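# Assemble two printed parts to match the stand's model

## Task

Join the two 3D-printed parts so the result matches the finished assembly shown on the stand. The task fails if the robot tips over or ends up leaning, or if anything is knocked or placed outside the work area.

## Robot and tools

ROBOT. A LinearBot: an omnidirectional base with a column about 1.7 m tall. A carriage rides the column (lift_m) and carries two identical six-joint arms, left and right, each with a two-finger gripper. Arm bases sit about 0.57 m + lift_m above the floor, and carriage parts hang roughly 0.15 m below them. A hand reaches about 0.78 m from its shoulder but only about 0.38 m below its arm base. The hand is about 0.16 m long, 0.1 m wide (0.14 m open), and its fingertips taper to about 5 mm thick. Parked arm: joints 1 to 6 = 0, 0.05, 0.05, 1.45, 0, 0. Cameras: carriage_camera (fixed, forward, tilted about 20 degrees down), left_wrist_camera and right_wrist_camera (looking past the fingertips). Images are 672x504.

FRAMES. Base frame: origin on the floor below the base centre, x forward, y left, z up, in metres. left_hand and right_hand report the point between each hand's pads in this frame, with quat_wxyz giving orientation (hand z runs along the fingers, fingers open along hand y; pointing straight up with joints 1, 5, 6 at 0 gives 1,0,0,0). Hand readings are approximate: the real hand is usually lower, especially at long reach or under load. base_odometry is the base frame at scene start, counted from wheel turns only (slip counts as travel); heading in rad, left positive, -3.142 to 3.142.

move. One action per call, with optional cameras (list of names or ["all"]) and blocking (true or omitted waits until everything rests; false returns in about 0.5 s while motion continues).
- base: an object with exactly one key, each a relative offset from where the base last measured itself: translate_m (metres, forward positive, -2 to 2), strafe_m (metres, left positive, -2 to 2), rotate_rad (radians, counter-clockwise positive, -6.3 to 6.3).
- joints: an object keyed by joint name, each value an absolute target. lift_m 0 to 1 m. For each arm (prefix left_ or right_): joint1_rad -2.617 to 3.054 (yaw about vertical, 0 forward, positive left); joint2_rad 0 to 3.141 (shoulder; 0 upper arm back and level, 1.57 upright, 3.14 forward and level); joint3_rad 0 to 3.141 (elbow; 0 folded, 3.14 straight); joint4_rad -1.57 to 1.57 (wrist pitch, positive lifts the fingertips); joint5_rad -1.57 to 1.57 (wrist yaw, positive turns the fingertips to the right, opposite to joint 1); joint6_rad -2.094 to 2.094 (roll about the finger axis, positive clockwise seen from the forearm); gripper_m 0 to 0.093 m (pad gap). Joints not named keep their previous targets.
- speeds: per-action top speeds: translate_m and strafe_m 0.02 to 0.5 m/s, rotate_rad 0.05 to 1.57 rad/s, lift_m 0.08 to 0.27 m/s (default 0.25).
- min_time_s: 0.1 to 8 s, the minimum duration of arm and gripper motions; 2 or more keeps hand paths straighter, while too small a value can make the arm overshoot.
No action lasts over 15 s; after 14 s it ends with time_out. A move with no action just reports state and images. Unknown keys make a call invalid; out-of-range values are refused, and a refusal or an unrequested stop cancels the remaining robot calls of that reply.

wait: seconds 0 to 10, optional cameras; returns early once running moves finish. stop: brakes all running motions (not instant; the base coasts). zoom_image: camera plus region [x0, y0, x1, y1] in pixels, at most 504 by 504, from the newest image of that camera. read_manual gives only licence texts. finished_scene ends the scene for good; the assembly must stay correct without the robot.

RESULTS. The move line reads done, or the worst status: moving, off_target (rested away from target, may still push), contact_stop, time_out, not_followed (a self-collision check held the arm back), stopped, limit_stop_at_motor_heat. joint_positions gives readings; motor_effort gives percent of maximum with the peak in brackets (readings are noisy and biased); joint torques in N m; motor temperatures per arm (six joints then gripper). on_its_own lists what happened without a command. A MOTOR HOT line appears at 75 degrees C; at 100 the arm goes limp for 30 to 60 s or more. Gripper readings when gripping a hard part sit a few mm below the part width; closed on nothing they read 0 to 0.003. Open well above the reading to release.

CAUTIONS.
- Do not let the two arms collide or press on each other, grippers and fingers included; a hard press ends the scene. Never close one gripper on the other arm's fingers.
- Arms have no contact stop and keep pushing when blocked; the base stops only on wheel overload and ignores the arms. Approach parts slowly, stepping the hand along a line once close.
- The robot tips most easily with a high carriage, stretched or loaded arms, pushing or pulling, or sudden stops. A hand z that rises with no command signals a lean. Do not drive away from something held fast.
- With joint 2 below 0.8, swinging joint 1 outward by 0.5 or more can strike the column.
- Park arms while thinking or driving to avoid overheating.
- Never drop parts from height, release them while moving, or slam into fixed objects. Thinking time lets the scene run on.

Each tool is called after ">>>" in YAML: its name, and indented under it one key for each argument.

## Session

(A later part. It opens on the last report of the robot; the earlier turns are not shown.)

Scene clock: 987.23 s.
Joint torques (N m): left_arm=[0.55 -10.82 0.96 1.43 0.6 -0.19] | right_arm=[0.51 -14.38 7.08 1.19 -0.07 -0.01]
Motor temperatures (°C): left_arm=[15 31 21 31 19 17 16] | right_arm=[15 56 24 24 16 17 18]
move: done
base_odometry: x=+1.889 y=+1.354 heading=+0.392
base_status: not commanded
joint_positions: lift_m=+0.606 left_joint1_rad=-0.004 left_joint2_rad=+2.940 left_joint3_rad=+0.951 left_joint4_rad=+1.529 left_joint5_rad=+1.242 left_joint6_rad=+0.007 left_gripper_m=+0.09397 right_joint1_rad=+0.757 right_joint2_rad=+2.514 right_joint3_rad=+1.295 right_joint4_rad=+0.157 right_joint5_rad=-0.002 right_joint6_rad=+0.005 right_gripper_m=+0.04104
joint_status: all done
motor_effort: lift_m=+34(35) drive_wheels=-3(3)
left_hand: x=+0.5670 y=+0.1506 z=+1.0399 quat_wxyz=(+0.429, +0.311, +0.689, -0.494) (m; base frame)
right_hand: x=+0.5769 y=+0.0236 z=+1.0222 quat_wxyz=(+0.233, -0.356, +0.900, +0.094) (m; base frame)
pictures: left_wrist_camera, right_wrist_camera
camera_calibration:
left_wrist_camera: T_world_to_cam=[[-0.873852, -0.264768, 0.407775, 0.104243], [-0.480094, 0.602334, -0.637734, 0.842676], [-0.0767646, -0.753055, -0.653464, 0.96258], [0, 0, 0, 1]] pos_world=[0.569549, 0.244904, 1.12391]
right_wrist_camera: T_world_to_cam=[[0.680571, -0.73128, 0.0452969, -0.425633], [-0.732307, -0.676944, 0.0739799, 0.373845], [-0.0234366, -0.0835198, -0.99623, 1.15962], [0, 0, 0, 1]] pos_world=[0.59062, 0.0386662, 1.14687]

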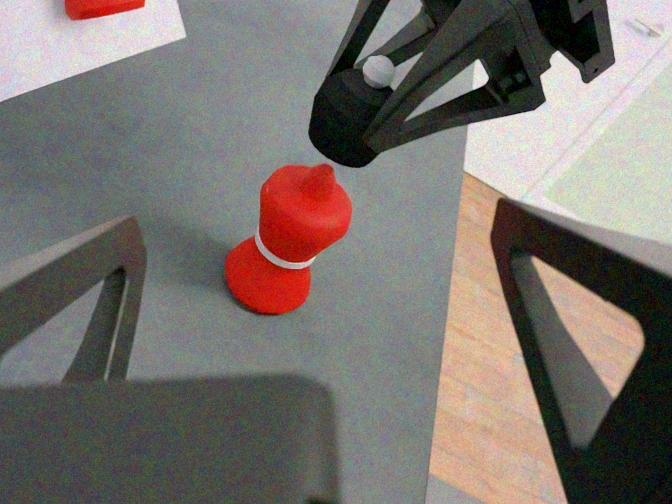

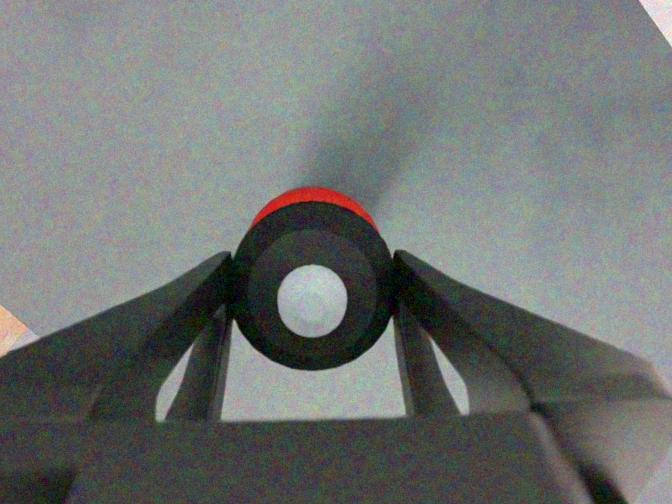

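>>> move:
  joints: {"right_joint2_rad": 2.524, "right_joint3_rad": 1.319, "right_joint4_rad": 0.172}
  min_time_s: 0.8
  cameras: ["left_wrist_camera", "right_wrist_camera"]

>>> zoom_image:
  camera: "right_wrist_camera"
  region: [210, 170, 420, 380]

>>> zoom_image:
  camera: "left_wrist_camera"
  region: [240, 40, 420, 240]

Scene clock: 1026.27 s.
Joint torques (N m): left_arm=[0.53 -10.81 0.96 1.42 0.59 -0.18] | right_arm=[0.51 -13.91 7.6 1.31 -0.08 -0.01]
Motor temperatures (°C): left_arm=[15 35 21 31 19 17 16] | right_arm=[15 60 24 23 16 17 18]
move: done
base_odometry: x=+1.889 y=+1.354 heading=+0.392
base_status: not commanded
joint_positions: lift_m=+0.606 left_joint1_rad=-0.004 left_joint2_rad=+2.940 left_joint3_rad=+0.951 left_joint4_rad=+1.529 left_joint5_rad=+1.242 left_joint6_rad=+0.007 left_gripper_m=+0.09397 right_joint1_rad=+0.757 right_joint2_rad=+2.514 right_joint3_rad=+1.295 right_joint4_rad=+0.162 right_joint5_rad=-0.002 right_joint6_rad=+0.005 right_gripper_m=+0.04104
joint_status: all done
motor_effort: lift_m=+34(35) drive_wheels=+2(2)
left_hand: x=+0.5670 y=+0.1506 z=+1.0399 quat_wxyz=(+0.429, +0.311, +0.689, -0.494) (m; base frame)
right_hand: x=+0.5776 y=+0.0244 z=+1.0228 quat_wxyz=(+0.236, -0.355, +0.900, +0.095) (m; base frame)
pictures: left_wrist_camera, right_wrist_camera
camera_calibration:
left_wrist_camera: T_world_to_cam=[[-0.873852, -0.264768, 0.407775, 0.104243], [-0.480094, 0.602334, -0.637734, 0.842676], [-0.0767646, -0.753055, -0.653464, 0.96258], [0, 0, 0, 1]] pos_world=[0.569549, 0.244904, 1.12391]
right_wrist_camera: T_world_to_cam=[[0.680365, -0.731474, 0.0452605, -0.425479], [-0.732605, -0.677146, 0.0690191, 0.380088], [-0.0198377, -0.0801162, -0.996588, 1.15851], [0, 0, 0, 1]] pos_world=[0.590918, 0.0389636, 1.14758]

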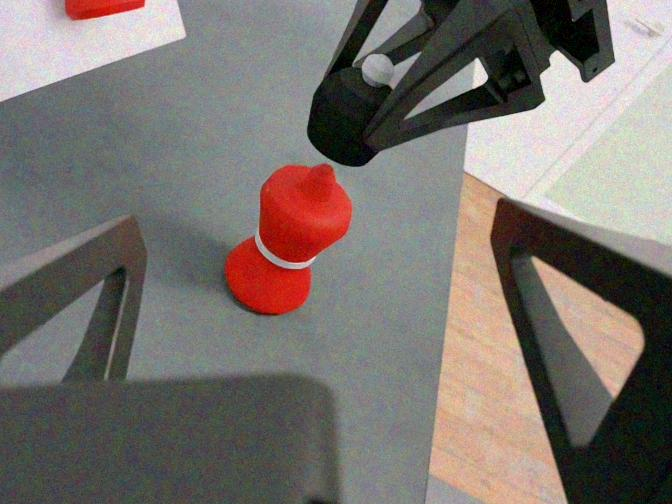

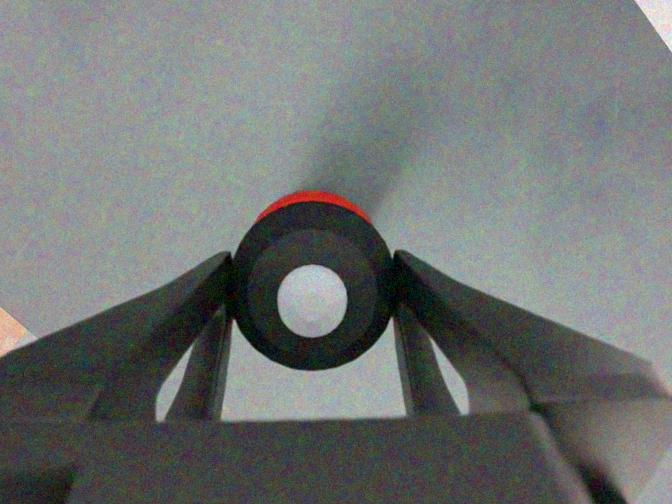

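Scaled by 2.400 from the camera's 672x504 image, which has a finer 960x720 frame.

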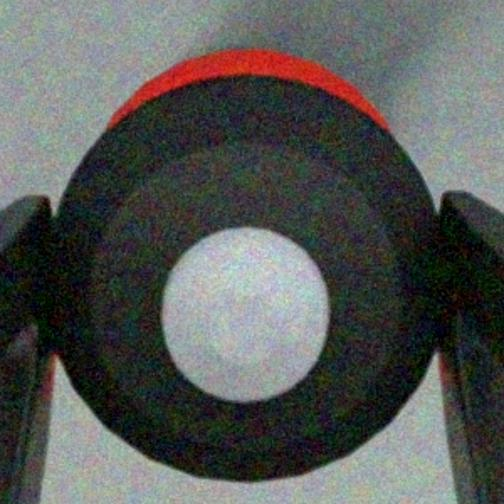

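Scaled by 2.520 from the camera's 672x504 image, which has a finer 960x720 frame.

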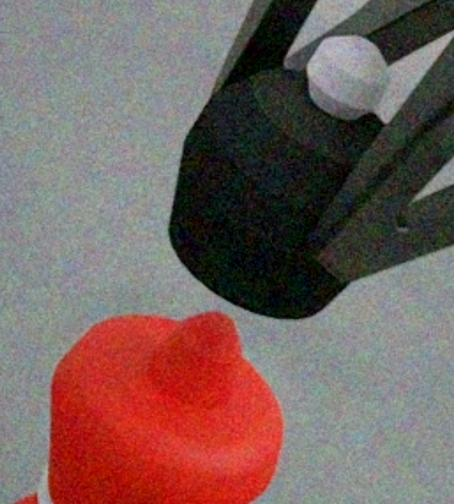

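>>> move:
  joints: {"right_joint4_rad": 0.182}
  min_time_s: 0.5

>>> move:
  joints: {"lift_m": 0.591}
  speeds: {"lift_m": 0.08}
  cameras: ["carriage_camera", "left_wrist_camera", "right_wrist_camera"]

>>> zoom_image:
  camera: "right_wrist_camera"
  region: [210, 170, 420, 380]

>>> zoom_image:
  camera: "left_wrist_camera"
  region: [240, 40, 420, 240]

Scene clock: 1054.23 s.
Joint torques (N m): left_arm=[0.57 -10.82 0.95 1.42 0.6 -0.2] | right_arm=[0.5 -13.91 7.61 1.34 -0.08 -0.01]
Motor temperatures (°C): left_arm=[15 36 21 31 19 17 16] | right_arm=[15 60 25 24 16 17 18]
move: done
base_odometry: x=+1.889 y=+1.354 heading=+0.392
base_status: not commanded
joint_positions: lift_m=+0.606 left_joint1_rad=-0.004 left_joint2_rad=+2.940 left_joint3_rad=+0.951 left_joint4_rad=+1.529 left_joint5_rad=+1.242 left_joint6_rad=+0.007 left_gripper_m=+0.09397 right_joint1_rad=+0.757 right_joint2_rad=+2.514 right_joint3_rad=+1.295 right_joint4_rad=+0.171 right_joint5_rad=-0.002 right_joint6_rad=+0.005 right_gripper_m=+0.04104
joint_status: all done
motor_effort: lift_m=+34(35) drive_wheels=+2(2)
left_hand: x=+0.5670 y=+0.1506 z=+1.0399 quat_wxyz=(+0.429, +0.311, +0.689, -0.494) (m; base frame)
right_hand: x=+0.5791 y=+0.0258 z=+1.0240 quat_wxyz=(+0.240, -0.355, +0.898, +0.097) (m; base frame)
pictures: none

Scene clock: 1054.80 s.
Joint torques (N m): left_arm=[0.54 -11 0.87 1.42 0.59 -0.18] | right_arm=[0.53 -14.45 7.19 1.29 -0.08 -0.01]
Motor temperatures (°C): left_arm=[15 36 21 31 19 17 16] | right_arm=[15 60 25 24 16 17 18]
move: done
base_odometry: x=+1.889 y=+1.354 heading=+0.392
base_status: not commanded
joint_positions: lift_m=+0.591 left_joint1_rad=-0.004 left_joint2_rad=+2.942 left_joint3_rad=+0.952 left_joint4_rad=+1.530 left_joint5_rad=+1.242 left_joint6_rad=+0.007 left_gripper_m=+0.09397 right_joint1_rad=+0.757 right_joint2_rad=+2.519 right_joint3_rad=+1.300 right_joint4_rad=+0.177 right_joint5_rad=-0.002 right_joint6_rad=+0.005 right_gripper_m=+0.04104
joint_status: all done
motor_effort: lift_m=+30(32) drive_wheels=-3(3)
left_hand: x=+0.5667 y=+0.1505 z=+1.0248 quat_wxyz=(+0.429, +0.311, +0.689, -0.494) (m; base frame)
right_hand: x=+0.5805 y=+0.0270 z=+1.0089 quat_wxyz=(+0.242, -0.355, +0.898, +0.098) (m; base frame)
pictures: carriage_camera, left_wrist_camera, right_wrist_camera
camera_calibration:
carriage_camera: T_world_to_cam=[[0.0182024, -0.998467, -0.0522633, 0.0748675], [-0.344029, 0.0428255, -0.937982, 1.52604], [0.938783, 0.0350536, -0.342722, 0.423755], [0, 0, 0, 1]] pos_world=[0.125826, -0.00545492, 1.58054]
left_wrist_camera: T_world_to_cam=[[-0.873825, -0.264373, 0.408088, 0.109767], [-0.480062, 0.602428, -0.637668, 0.832837], [-0.0772611, -0.753119, -0.653332, 0.952851], [0, 0, 0, 1]] pos_world=[0.569349, 0.244905, 1.10881]
right_wrist_camera: T_world_to_cam=[[0.679893, -0.731916, 0.0452154, -0.424508], [-0.733255, -0.677787, 0.0542279, 0.40025], [-0.00904384, -0.0700236, -0.997504, 1.13927], [0, 0, 0, 1]] pos_world=[0.592409, 0.0403555, 1.13391]

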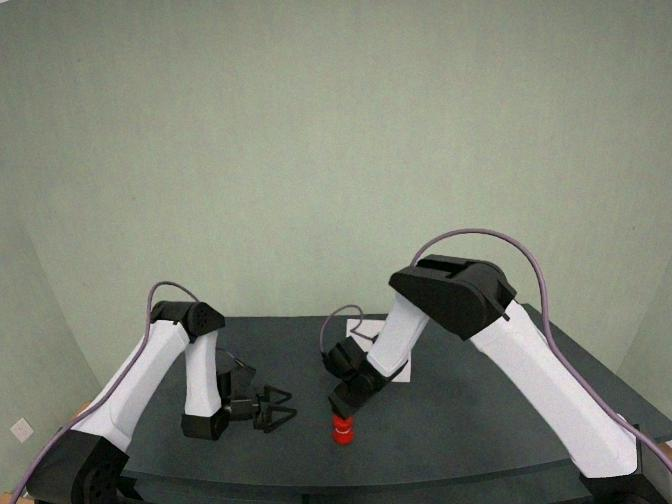

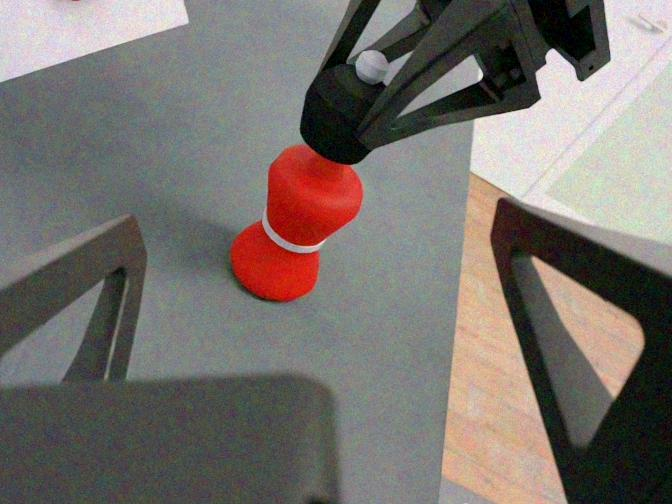

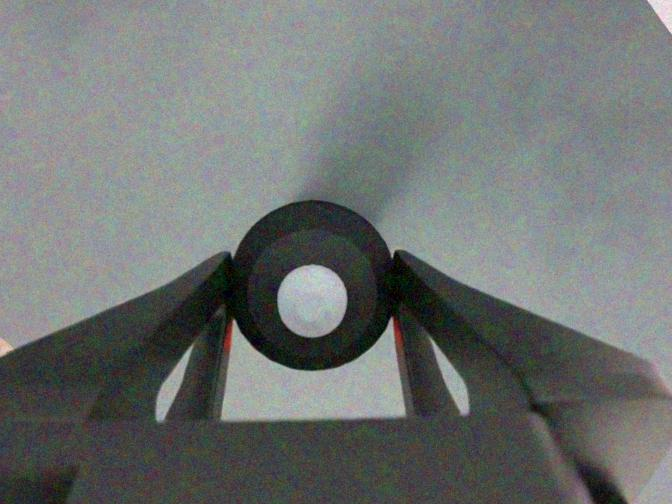

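Scaled by 2.400 from the camera's 672x504 image, which has a finer 960x720 frame.

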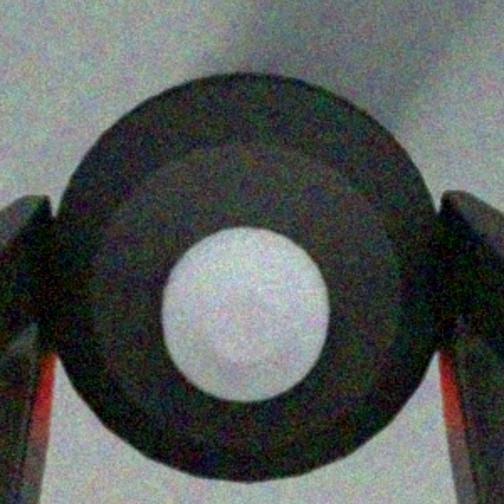

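Scaled by 2.520 from the camera's 672x504 image, which has a finer 960x720 frame.

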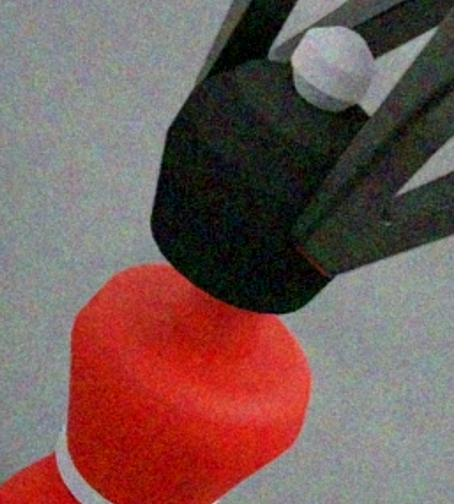

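>>> move:
  joints: {"right_joint4_rad": 0.156}
  min_time_s: 0.5
  cameras: ["left_wrist_camera", "right_wrist_camera"]

>>> zoom_image:
  camera: "right_wrist_camera"
  region: [210, 170, 420, 380]

>>> zoom_image:
  camera: "left_wrist_camera"
  region: [240, 40, 420, 240]

Scene clock: 1076.70 s.
Joint torques (N m): left_arm=[0.57 -10.96 0.87 1.42 0.59 -0.18] | right_arm=[0.51 -14.41 7.17 1.16 -0.07 -0.01]
Motor temperatures (°C): left_arm=[15 35 21 31 19 17 16] | right_arm=[15 62 25 24 16 17 18]
move: done
base_odometry: x=+1.889 y=+1.354 heading=+0.392
base_status: not commanded
joint_positions: lift_m=+0.591 left_joint1_rad=-0.004 left_joint2_rad=+2.942 left_joint3_rad=+0.952 left_joint4_rad=+1.530 left_joint5_rad=+1.242 left_joint6_rad=+0.007 left_gripper_m=+0.09397 right_joint1_rad=+0.757 right_joint2_rad=+2.519 right_joint3_rad=+1.300 right_joint4_rad=+0.164 right_joint5_rad=-0.002 right_joint6_rad=+0.005 right_gripper_m=+0.04104
joint_status: all done
motor_effort: lift_m=+30(30) drive_wheels=-3(3)
left_hand: x=+0.5667 y=+0.1505 z=+1.0248 quat_wxyz=(+0.429, +0.311, +0.689, -0.494) (m; base frame)
right_hand: x=+0.5784 y=+0.0250 z=+1.0072 quat_wxyz=(+0.236, -0.355, +0.899, +0.096) (m; base frame)
pictures: left_wrist_camera, right_wrist_camera
camera_calibration:
left_wrist_camera: T_world_to_cam=[[-0.873825, -0.264373, 0.408088, 0.109767], [-0.480062, 0.602428, -0.637668, 0.832837], [-0.0772611, -0.753119, -0.653332, 0.952851], [0, 0, 0, 1]] pos_world=[0.569349, 0.244905, 1.10881]
right_wrist_camera: T_world_to_cam=[[0.680319, -0.731516, 0.0452809, -0.42481], [-0.732676, -0.677218, 0.0675377, 0.383664], [-0.0187399, -0.0791235, -0.996689, 1.14244], [0, 0, 0, 1]] pos_world=[0.591517, 0.0394628, 1.13198]

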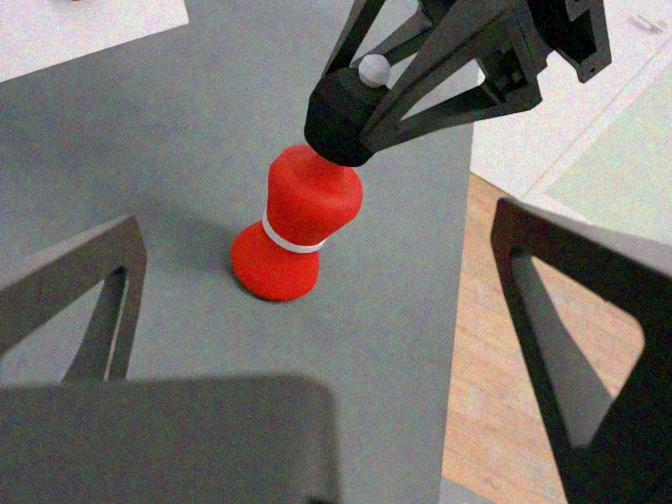

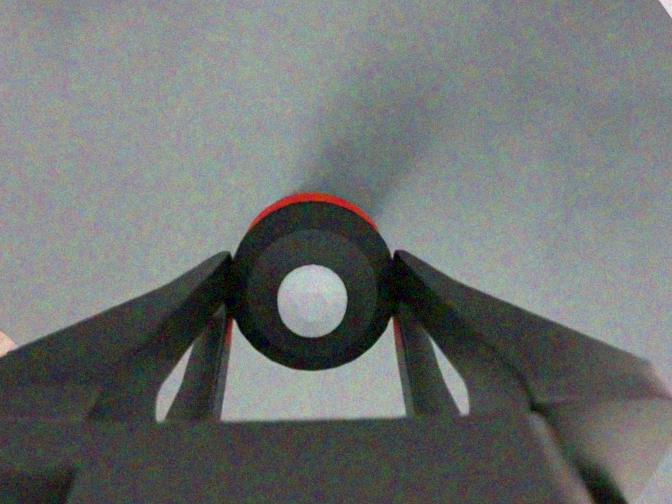

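Scaled by 2.400 from the camera's 672x504 image, which has a finer 960x720 frame.

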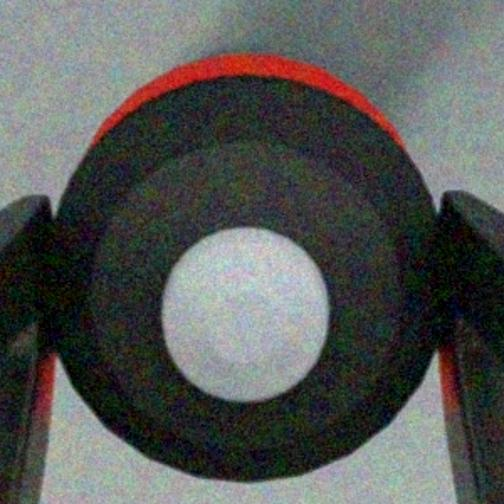

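Scaled by 2.520 from the camera's 672x504 image, which has a finer 960x720 frame.

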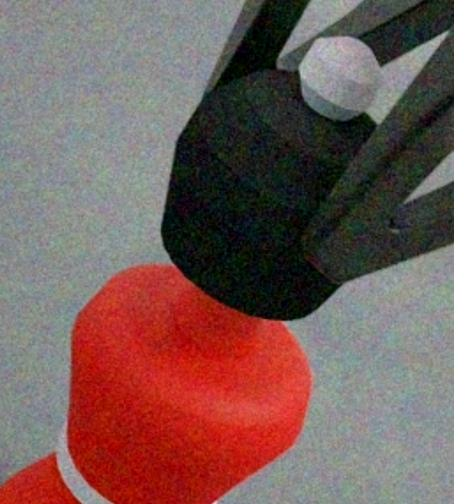

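>>> move:
  joints: {"lift_m": 0.581}
  speeds: {"lift_m": 0.08}
  cameras: ["left_wrist_camera", "right_wrist_camera"]

>>> zoom_image:
  camera: "right_wrist_camera"
  region: [210, 170, 420, 380]

>>> zoom_image:
  camera: "left_wrist_camera"
  region: [240, 20, 420, 220]

Scene clock: 1087.60 s.
Joint torques (N m): left_arm=[0.54 -10.96 0.87 1.43 0.58 -0.19] | right_arm=[0.54 -14.83 6.95 1.2 -0.07 -0.01]
Motor temperatures (°C): left_arm=[15 35 21 31 19 17 16] | right_arm=[15 63 26 24 16 17 18]
move: done
base_odometry: x=+1.889 y=+1.354 heading=+0.392
base_status: not commanded
joint_positions: lift_m=+0.581 left_joint1_rad=-0.004 left_joint2_rad=+2.942 left_joint3_rad=+0.952 left_joint4_rad=+1.530 left_joint5_rad=+1.243 left_joint6_rad=+0.007 left_gripper_m=+0.09397 right_joint1_rad=+0.757 right_joint2_rad=+2.523 right_joint3_rad=+1.303 right_joint4_rad=+0.156 right_joint5_rad=-0.002 right_joint6_rad=+0.005 right_gripper_m=+0.04104
joint_status: all done
motor_effort: lift_m=+30(33) drive_wheels=-3(4)
left_hand: x=+0.5667 y=+0.1505 z=+1.0147 quat_wxyz=(+0.429, +0.311, +0.689, -0.494) (m; base frame)
right_hand: x=+0.5772 y=+0.0240 z=+0.9950 quat_wxyz=(+0.232, -0.356, +0.900, +0.094) (m; base frame)
pictures: left_wrist_camera, right_wrist_camera
camera_calibration:
left_wrist_camera: T_world_to_cam=[[-0.873997, -0.263636, 0.408197, 0.113687], [-0.479668, 0.602496, -0.637901, 0.82641], [-0.077763, -0.753323, -0.653038, 0.946266], [0, 0, 0, 1]] pos_world=[0.56935, 0.244907, 1.09871]
right_wrist_camera: T_world_to_cam=[[0.680644, -0.731212, 0.0453077, -0.424501], [-0.732183, -0.67682, 0.0763108, 0.373949], [-0.0251342, -0.085114, -0.996054, 1.13344], [0, 0, 0, 1]] pos_world=[0.591222, 0.0391674, 1.11967]

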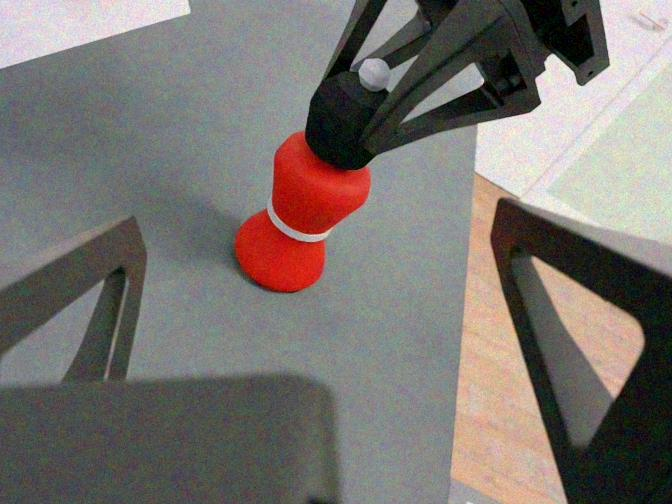

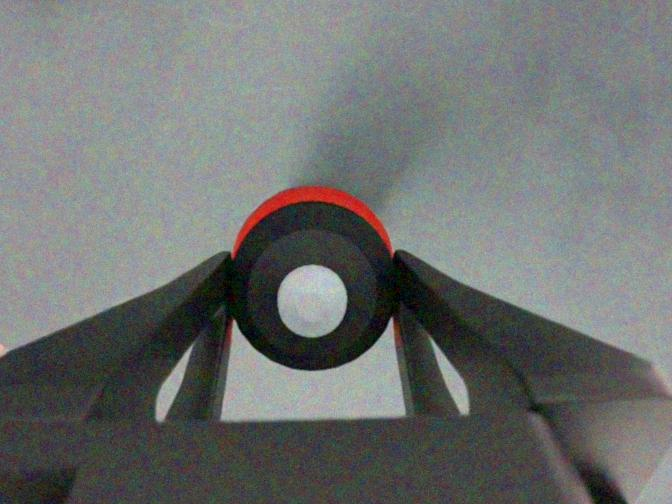

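Scaled by 2.400 from the camera's 672x504 image, which has a finer 960x720 frame.

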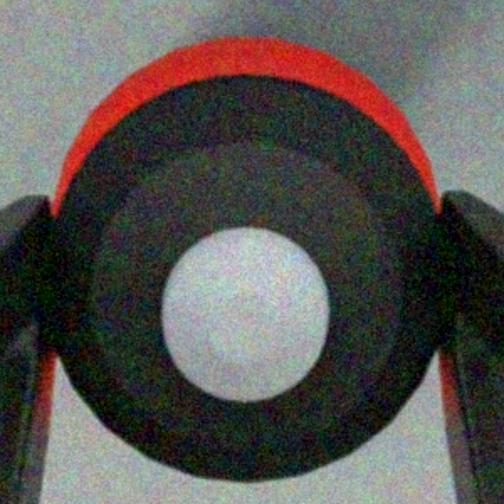

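Scaled by 2.520 from the camera's 672x504 image, which has a finer 960x720 frame.

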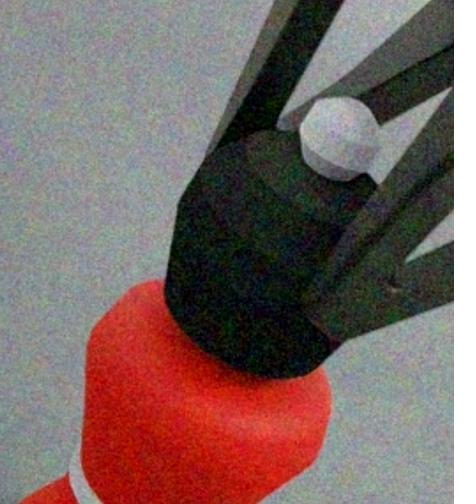

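>>> move:
  joints: {"lift_m": 0.573}
  speeds: {"lift_m": 0.08}
  cameras: ["left_wrist_camera", "right_wrist_camera"]

>>> zoom_image:
  camera: "right_wrist_camera"
  region: [210, 170, 420, 380]

>>> zoom_image:
  camera: "left_wrist_camera"
  region: [240, 20, 420, 220]

Scene clock: 1097.33 s.
Joint torques (N m): left_arm=[0.49 -11.26 0.79 1.43 0.58 -0.19] | right_arm=[0.49 -14.75 6.35 1.2 -0.08 -0.01]
Motor temperatures (°C): left_arm=[15 34 21 30 19 17 16] | right_arm=[15 62 26 24 16 17 18]
move: done
base_odometry: x=+1.889 y=+1.354 heading=+0.392
base_status: not commanded
joint_positions: lift_m=+0.573 left_joint1_rad=-0.004 left_joint2_rad=+2.945 left_joint3_rad=+0.952 left_joint4_rad=+1.529 left_joint5_rad=+1.244 left_joint6_rad=+0.007 left_gripper_m=+0.09397 right_joint1_rad=+0.757 right_joint2_rad=+2.521 right_joint3_rad=+1.310 right_joint4_rad=+0.161 right_joint5_rad=-0.002 right_joint6_rad=+0.005 right_gripper_m=+0.04104
joint_status: all done
motor_effort: lift_m=+29(32) drive_wheels=-3(4)
left_hand: x=+0.5660 y=+0.1506 z=+1.0060 quat_wxyz=(+0.428, +0.310, +0.690, -0.495) (m; base frame)
right_hand: x=+0.5805 y=+0.0270 z=+0.9904 quat_wxyz=(+0.238, -0.355, +0.899, +0.096) (m; base frame)
pictures: left_wrist_camera, right_wrist_camera
camera_calibration:
left_wrist_camera: T_world_to_cam=[[-0.872655, -0.26324, 0.411311, 0.112661], [-0.481697, 0.602433, -0.636429, 0.820181], [-0.080254, -0.753511, -0.652519, 0.941533], [0, 0, 0, 1]] pos_world=[0.568955, 0.245008, 1.09002]
right_wrist_camera: T_world_to_cam=[[0.680224, -0.731606, 0.0452523, -0.423948], [-0.732842, -0.677475, 0.0630092, 0.392276], [-0.0154406, -0.0760231, -0.996986, 1.12422], [0, 0, 0, 1]] pos_world=[0.593214, 0.0410603, 1.11529]

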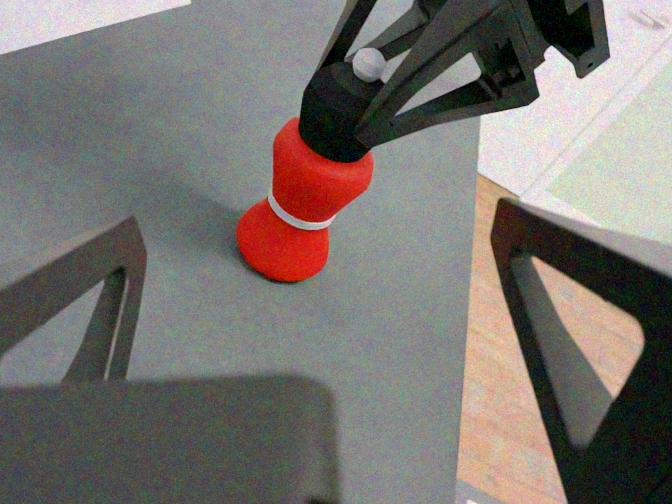

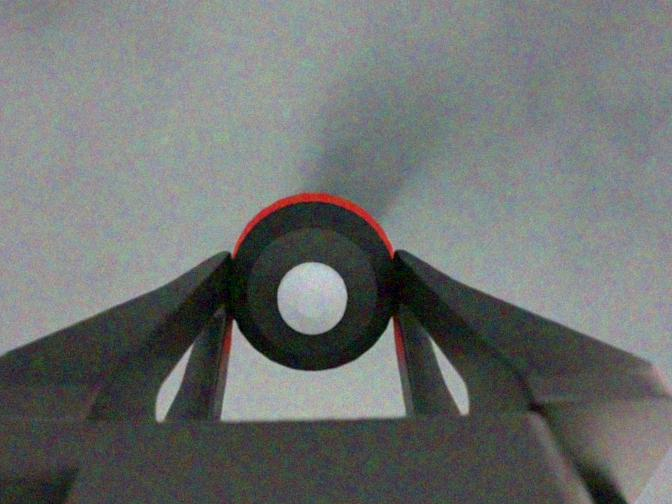

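Scaled by 2.400 from the camera's 672x504 image, which has a finer 960x720 frame.

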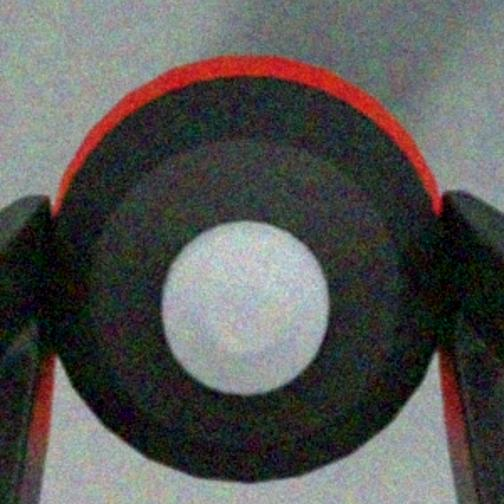

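Scaled by 2.520 from the camera's 672x504 image, which has a finer 960x720 frame.

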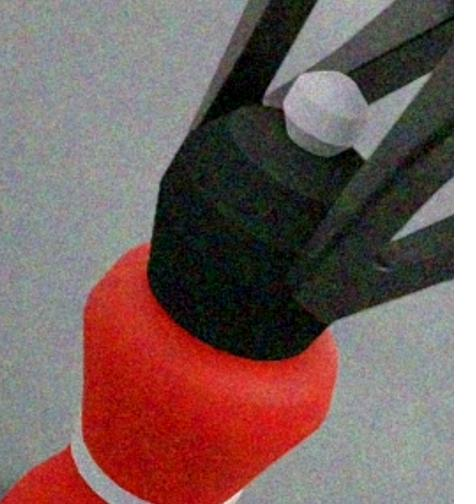

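>>> move:
  joints: {"lift_m": 0.565}
  speeds: {"lift_m": 0.08}
  cameras: ["left_wrist_camera", "right_wrist_camera"]

>>> zoom_image:
  camera: "right_wrist_camera"
  region: [210, 170, 420, 380]

>>> zoom_image:
  camera: "left_wrist_camera"
  region: [240, 20, 420, 220]

Scene clock: 1116.73 s.
Joint torques (N m): left_arm=[0.51 -11.3 0.87 1.43 0.6 -0.18] | right_arm=[0.54 -13.46 6.32 1.1 -0.08 -0.01]
Motor temperatures (°C): left_arm=[15 35 21 30 19 17 16] | right_arm=[15 58 26 24 16 17 18]
move: done
base_odometry: x=+1.889 y=+1.354 heading=+0.392
base_status: not commanded
joint_positions: lift_m=+0.565 left_joint1_rad=-0.004 left_joint2_rad=+2.946 left_joint3_rad=+0.953 left_joint4_rad=+1.528 left_joint5_rad=+1.244 left_joint6_rad=+0.006 left_gripper_m=+0.09397 right_joint1_rad=+0.757 right_joint2_rad=+2.508 right_joint3_rad=+1.312 right_joint4_rad=+0.176 right_joint5_rad=-0.002 right_joint6_rad=+0.005 right_gripper_m=+0.04104
joint_status: all done
motor_effort: lift_m=+28(29) drive_wheels=+2(3)
left_hand: x=+0.5657 y=+0.1506 z=+0.9977 quat_wxyz=(+0.427, +0.310, +0.690, -0.495) (m; base frame)
right_hand: x=+0.5862 y=+0.0325 z=+0.9916 quat_wxyz=(+0.252, -0.354, +0.895, +0.102) (m; base frame)
pictures: left_wrist_camera, right_wrist_camera
camera_calibration:
left_wrist_camera: T_world_to_cam=[[-0.872102, -0.26291, 0.412694, 0.114139], [-0.482496, 0.602428, -0.635828, 0.814595], [-0.0814529, -0.753631, -0.652232, 0.936448], [0, 0, 0, 1]] pos_world=[0.568857, 0.245009, 1.08162]
right_wrist_camera: T_world_to_cam=[[0.679173, -0.732601, 0.0449423, -0.422936], [-0.733942, -0.678471, 0.0317257, 0.431806], [0.00724974, -0.0545323, -0.998486, 1.11344], [0, 0, 0, 1]] pos_world=[0.596095, 0.0438425, 1.11706]

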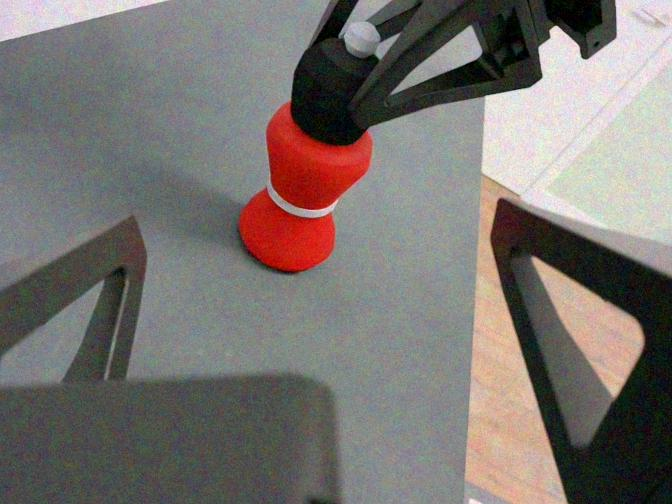

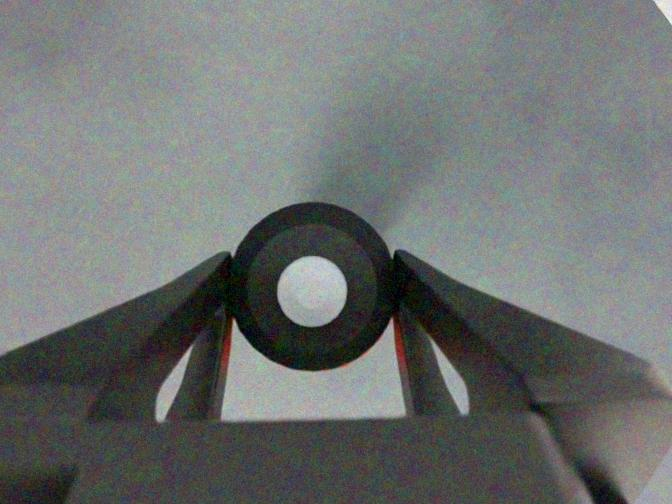

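Scaled by 2.400 from the camera's 672x504 image, which has a finer 960x720 frame.

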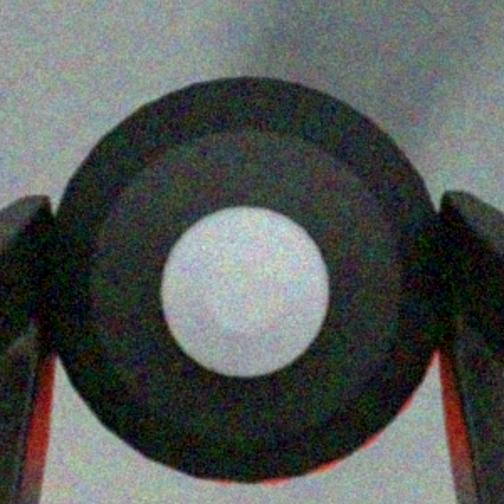

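Scaled by 2.520 from the camera's 672x504 image, which has a finer 960x720 frame.

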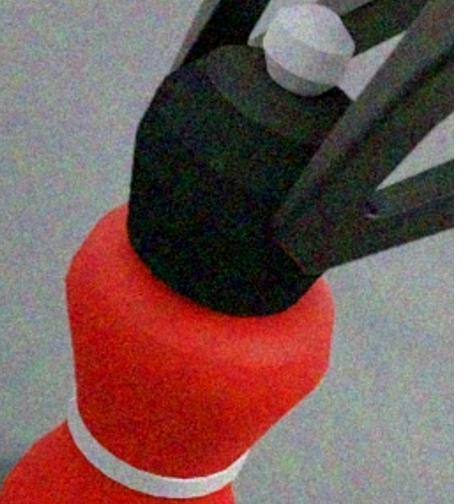

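>>> move:
  joints: {"lift_m": 0.572}
  speeds: {"lift_m": 0.08}
  cameras: ["left_wrist_camera", "right_wrist_camera", "carriage_camera"]

>>> zoom_image:
  camera: "left_wrist_camera"
  region: [210, 20, 410, 300]

>>> zoom_image:
  camera: "right_wrist_camera"
  region: [210, 170, 420, 380]

>>> zoom_image:
  camera: "carriage_camera"
  region: [310, 370, 400, 460]

Scene clock: 1141.07 s.
Joint torques (N m): left_arm=[0.53 -11.41 0.77 1.41 0.57 -0.18] | right_arm=[0.49 -13.82 6.22 1.23 -0.08 -0.01]
Motor temperatures (°C): left_arm=[15 37 21 30 19 17 16] | right_arm=[15 61 25 23 16 17 18]
move: done
base_odometry: x=+1.889 y=+1.354 heading=+0.392
base_status: not commanded
joint_positions: lift_m=+0.572 left_joint1_rad=-0.004 left_joint2_rad=+2.947 left_joint3_rad=+0.953 left_joint4_rad=+1.531 left_joint5_rad=+1.244 left_joint6_rad=+0.006 left_gripper_m=+0.09397 right_joint1_rad=+0.757 right_joint2_rad=+2.512 right_joint3_rad=+1.312 right_joint4_rad=+0.158 right_joint5_rad=-0.002 right_joint6_rad=+0.005 right_gripper_m=+0.04104
joint_status: all done
motor_effort: lift_m=+35(42) drive_wheels=-3(3)
left_hand: x=+0.5656 y=+0.1506 z=+1.0042 quat_wxyz=(+0.428, +0.310, +0.690, -0.495) (m; base frame)
right_hand: x=+0.5825 y=+0.0290 z=+0.9936 quat_wxyz=(+0.242, -0.355, +0.898, +0.098) (m; base frame)
pictures: carriage_camera, left_wrist_camera, right_wrist_camera
camera_calibration:
carriage_camera: T_world_to_cam=[[0.0182024, -0.998467, -0.0522633, 0.0738536], [-0.344029, 0.0428255, -0.937982, 1.50785], [0.938783, 0.0350536, -0.342722, 0.417107], [0, 0, 0, 1]] pos_world=[0.125826, -0.00545492, 1.56114]
left_wrist_camera: T_world_to_cam=[[-0.872714, -0.262925, 0.411389, 0.113053], [-0.481557, 0.602409, -0.636558, 0.818892], [-0.0804575, -0.75364, -0.652344, 0.940228], [0, 0, 0, 1]] pos_world=[0.568655, 0.245009, 1.08812]
right_wrist_camera: T_world_to_cam=[[0.679906, -0.731908, 0.0451571, -0.423723], [-0.73324, -0.677776, 0.0545834, 0.403568], [-0.00934359, -0.0702226, -0.997488, 1.12433], [0, 0, 0, 1]] pos_world=[0.594509, 0.0423556, 1.11861]

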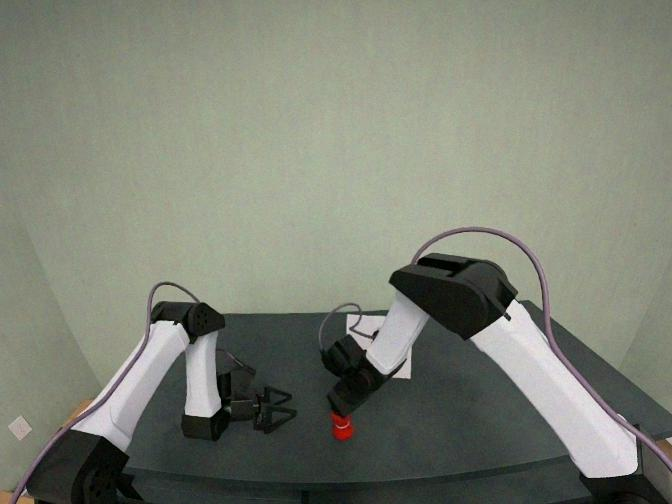

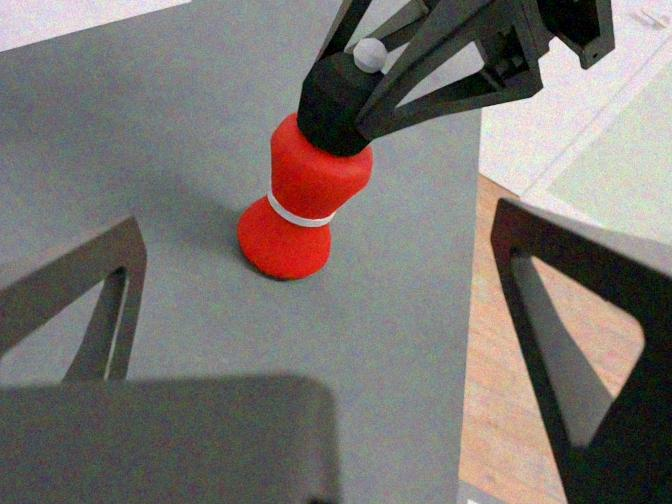

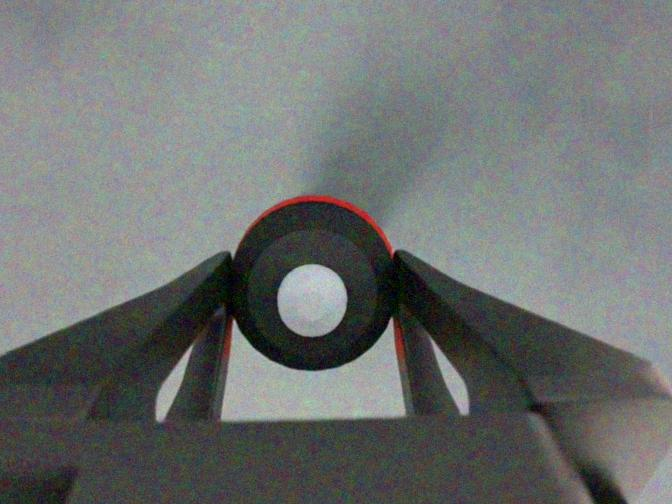

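Scaled by 1.800 from the camera's 672x504 image, which has a finer 960x720 frame.

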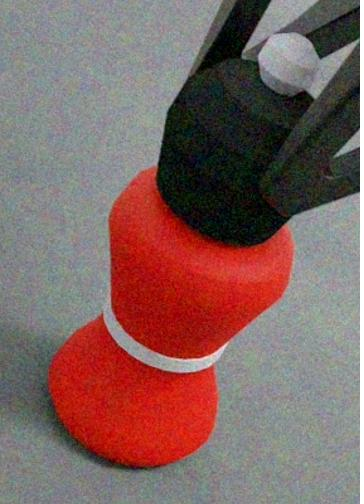

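Scaled by 2.400 from the camera's 672x504 image, which has a finer 960x720 frame.

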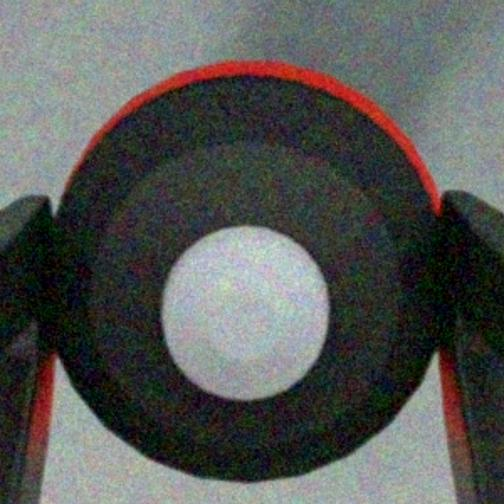

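Scaled by 5.600 from the camera's 672x504 image, which has a finer 960x720 frame.

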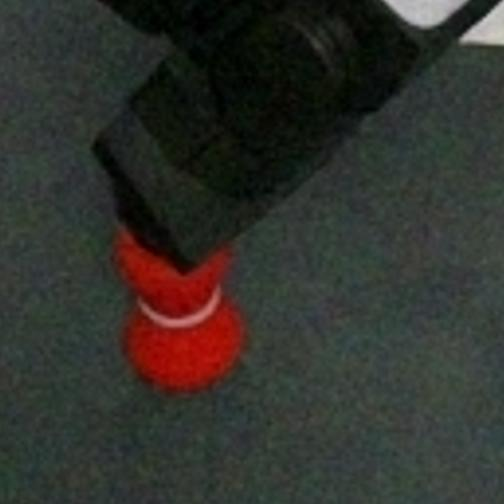

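>>> move:
  joints: {"right_joint2_rad": 2.518, "right_joint3_rad": 1.28, "right_joint4_rad": 0.172}
  min_time_s: 0.8
  cameras: ["left_wrist_camera", "right_wrist_camera", "carriage_camera"]

>>> zoom_image:
  camera: "left_wrist_camera"
  region: [210, 20, 410, 300]

>>> zoom_image:
  camera: "right_wrist_camera"
  region: [210, 170, 420, 380]

>>> zoom_image:
  camera: "carriage_camera"
  region: [310, 370, 400, 460]

Scene clock: 1166.87 s.
Joint torques (N m): left_arm=[0.53 -11.38 0.79 1.41 0.56 -0.18] | right_arm=[0.5 -14.3 4.25 1.3 -0.07 -0.01]
Motor temperatures (°C): left_arm=[15 38 20 30 19 17 16] | right_arm=[15 60 24 23 16 17 18]
move: done
base_odometry: x=+1.889 y=+1.354 heading=+0.392
base_status: not commanded
joint_positions: lift_m=+0.572 left_joint1_rad=-0.004 left_joint2_rad=+2.947 left_joint3_rad=+0.953 left_joint4_rad=+1.531 left_joint5_rad=+1.244 left_joint6_rad=+0.006 left_gripper_m=+0.09397 right_joint1_rad=+0.757 right_joint2_rad=+2.512 right_joint3_rad=+1.293 right_joint4_rad=+0.166 right_joint5_rad=-0.002 right_joint6_rad=+0.005 right_gripper_m=+0.04104
joint_status: all done
motor_effort: lift_m=+35(35) drive_wheels=+2(3)
left_hand: x=+0.5656 y=+0.1506 z=+1.0042 quat_wxyz=(+0.428, +0.310, +0.690, -0.495) (m; base frame)
right_hand: x=+0.5782 y=+0.0248 z=+0.9897 quat_wxyz=(+0.238, -0.355, +0.899, +0.096) (m; base frame)
pictures: carriage_camera, left_wrist_camera, right_wrist_camera
camera_calibration:
carriage_camera: T_world_to_cam=[[0.0182024, -0.998467, -0.0522633, 0.0738536], [-0.344029, 0.0428255, -0.937982, 1.50785], [0.938783, 0.0350536, -0.342722, 0.417107], [0, 0, 0, 1]] pos_world=[0.125826, -0.00545492, 1.56114]
left_wrist_camera: T_world_to_cam=[[-0.872714, -0.262925, 0.411389, 0.113053], [-0.481557, 0.602409, -0.636558, 0.818892], [-0.0804575, -0.75364, -0.652344, 0.940228], [0, 0, 0, 1]] pos_world=[0.568655, 0.245009, 1.08812]
right_wrist_camera: T_world_to_cam=[[0.68022, -0.731611, 0.0452404, -0.423867], [-0.732822, -0.677357, 0.0644943, 0.387682], [-0.0165408, -0.0770234, -0.996892, 1.12391], [0, 0, 0, 1]] pos_world=[0.591015, 0.0390611, 1.11459]

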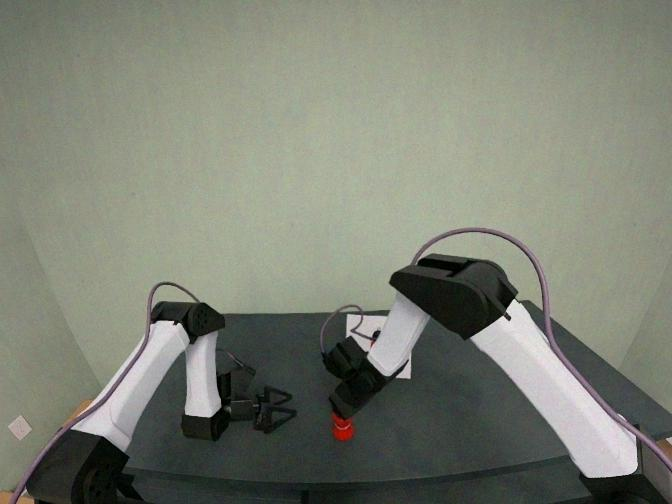

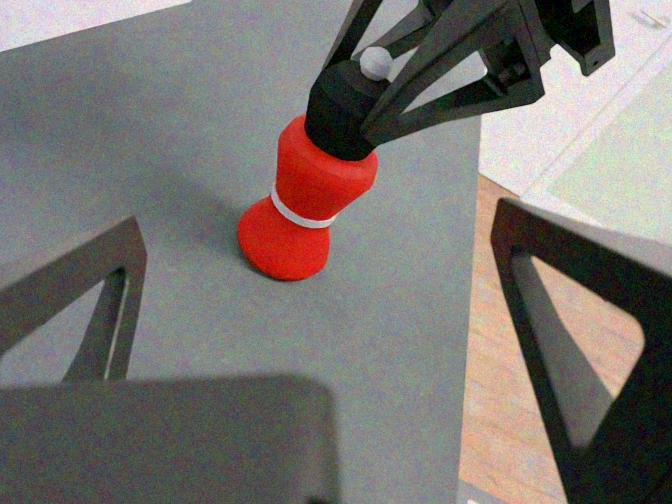

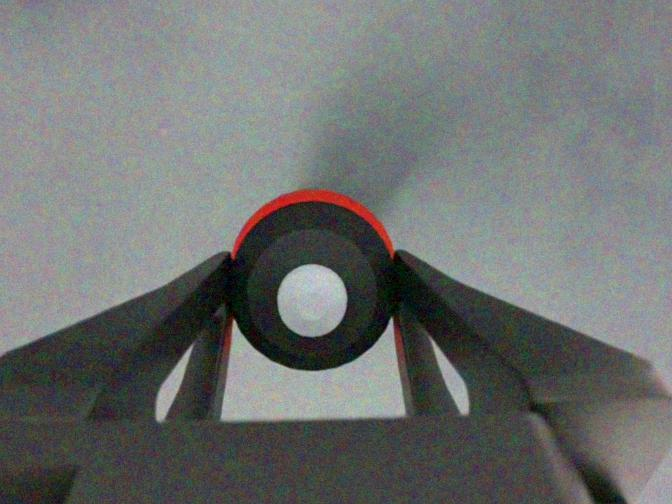

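Scaled by 1.800 from the camera's 672x504 image, which has a finer 960x720 frame.

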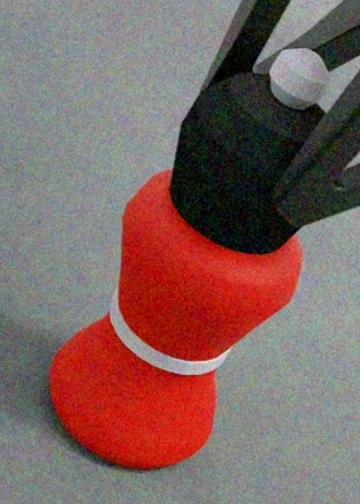

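Scaled by 2.400 from the camera's 672x504 image, which has a finer 960x720 frame.

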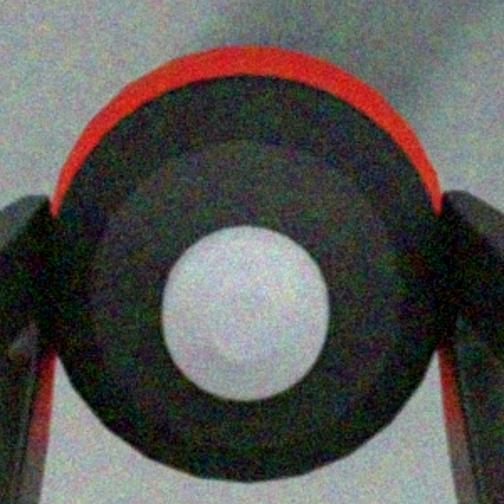

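Scaled by 5.600 from the camera's 672x504 image, which has a finer 960x720 frame.

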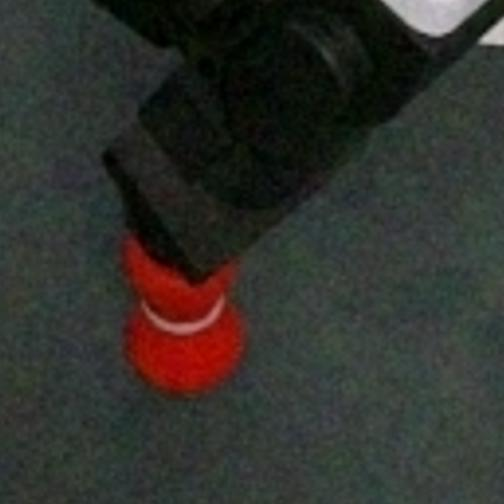

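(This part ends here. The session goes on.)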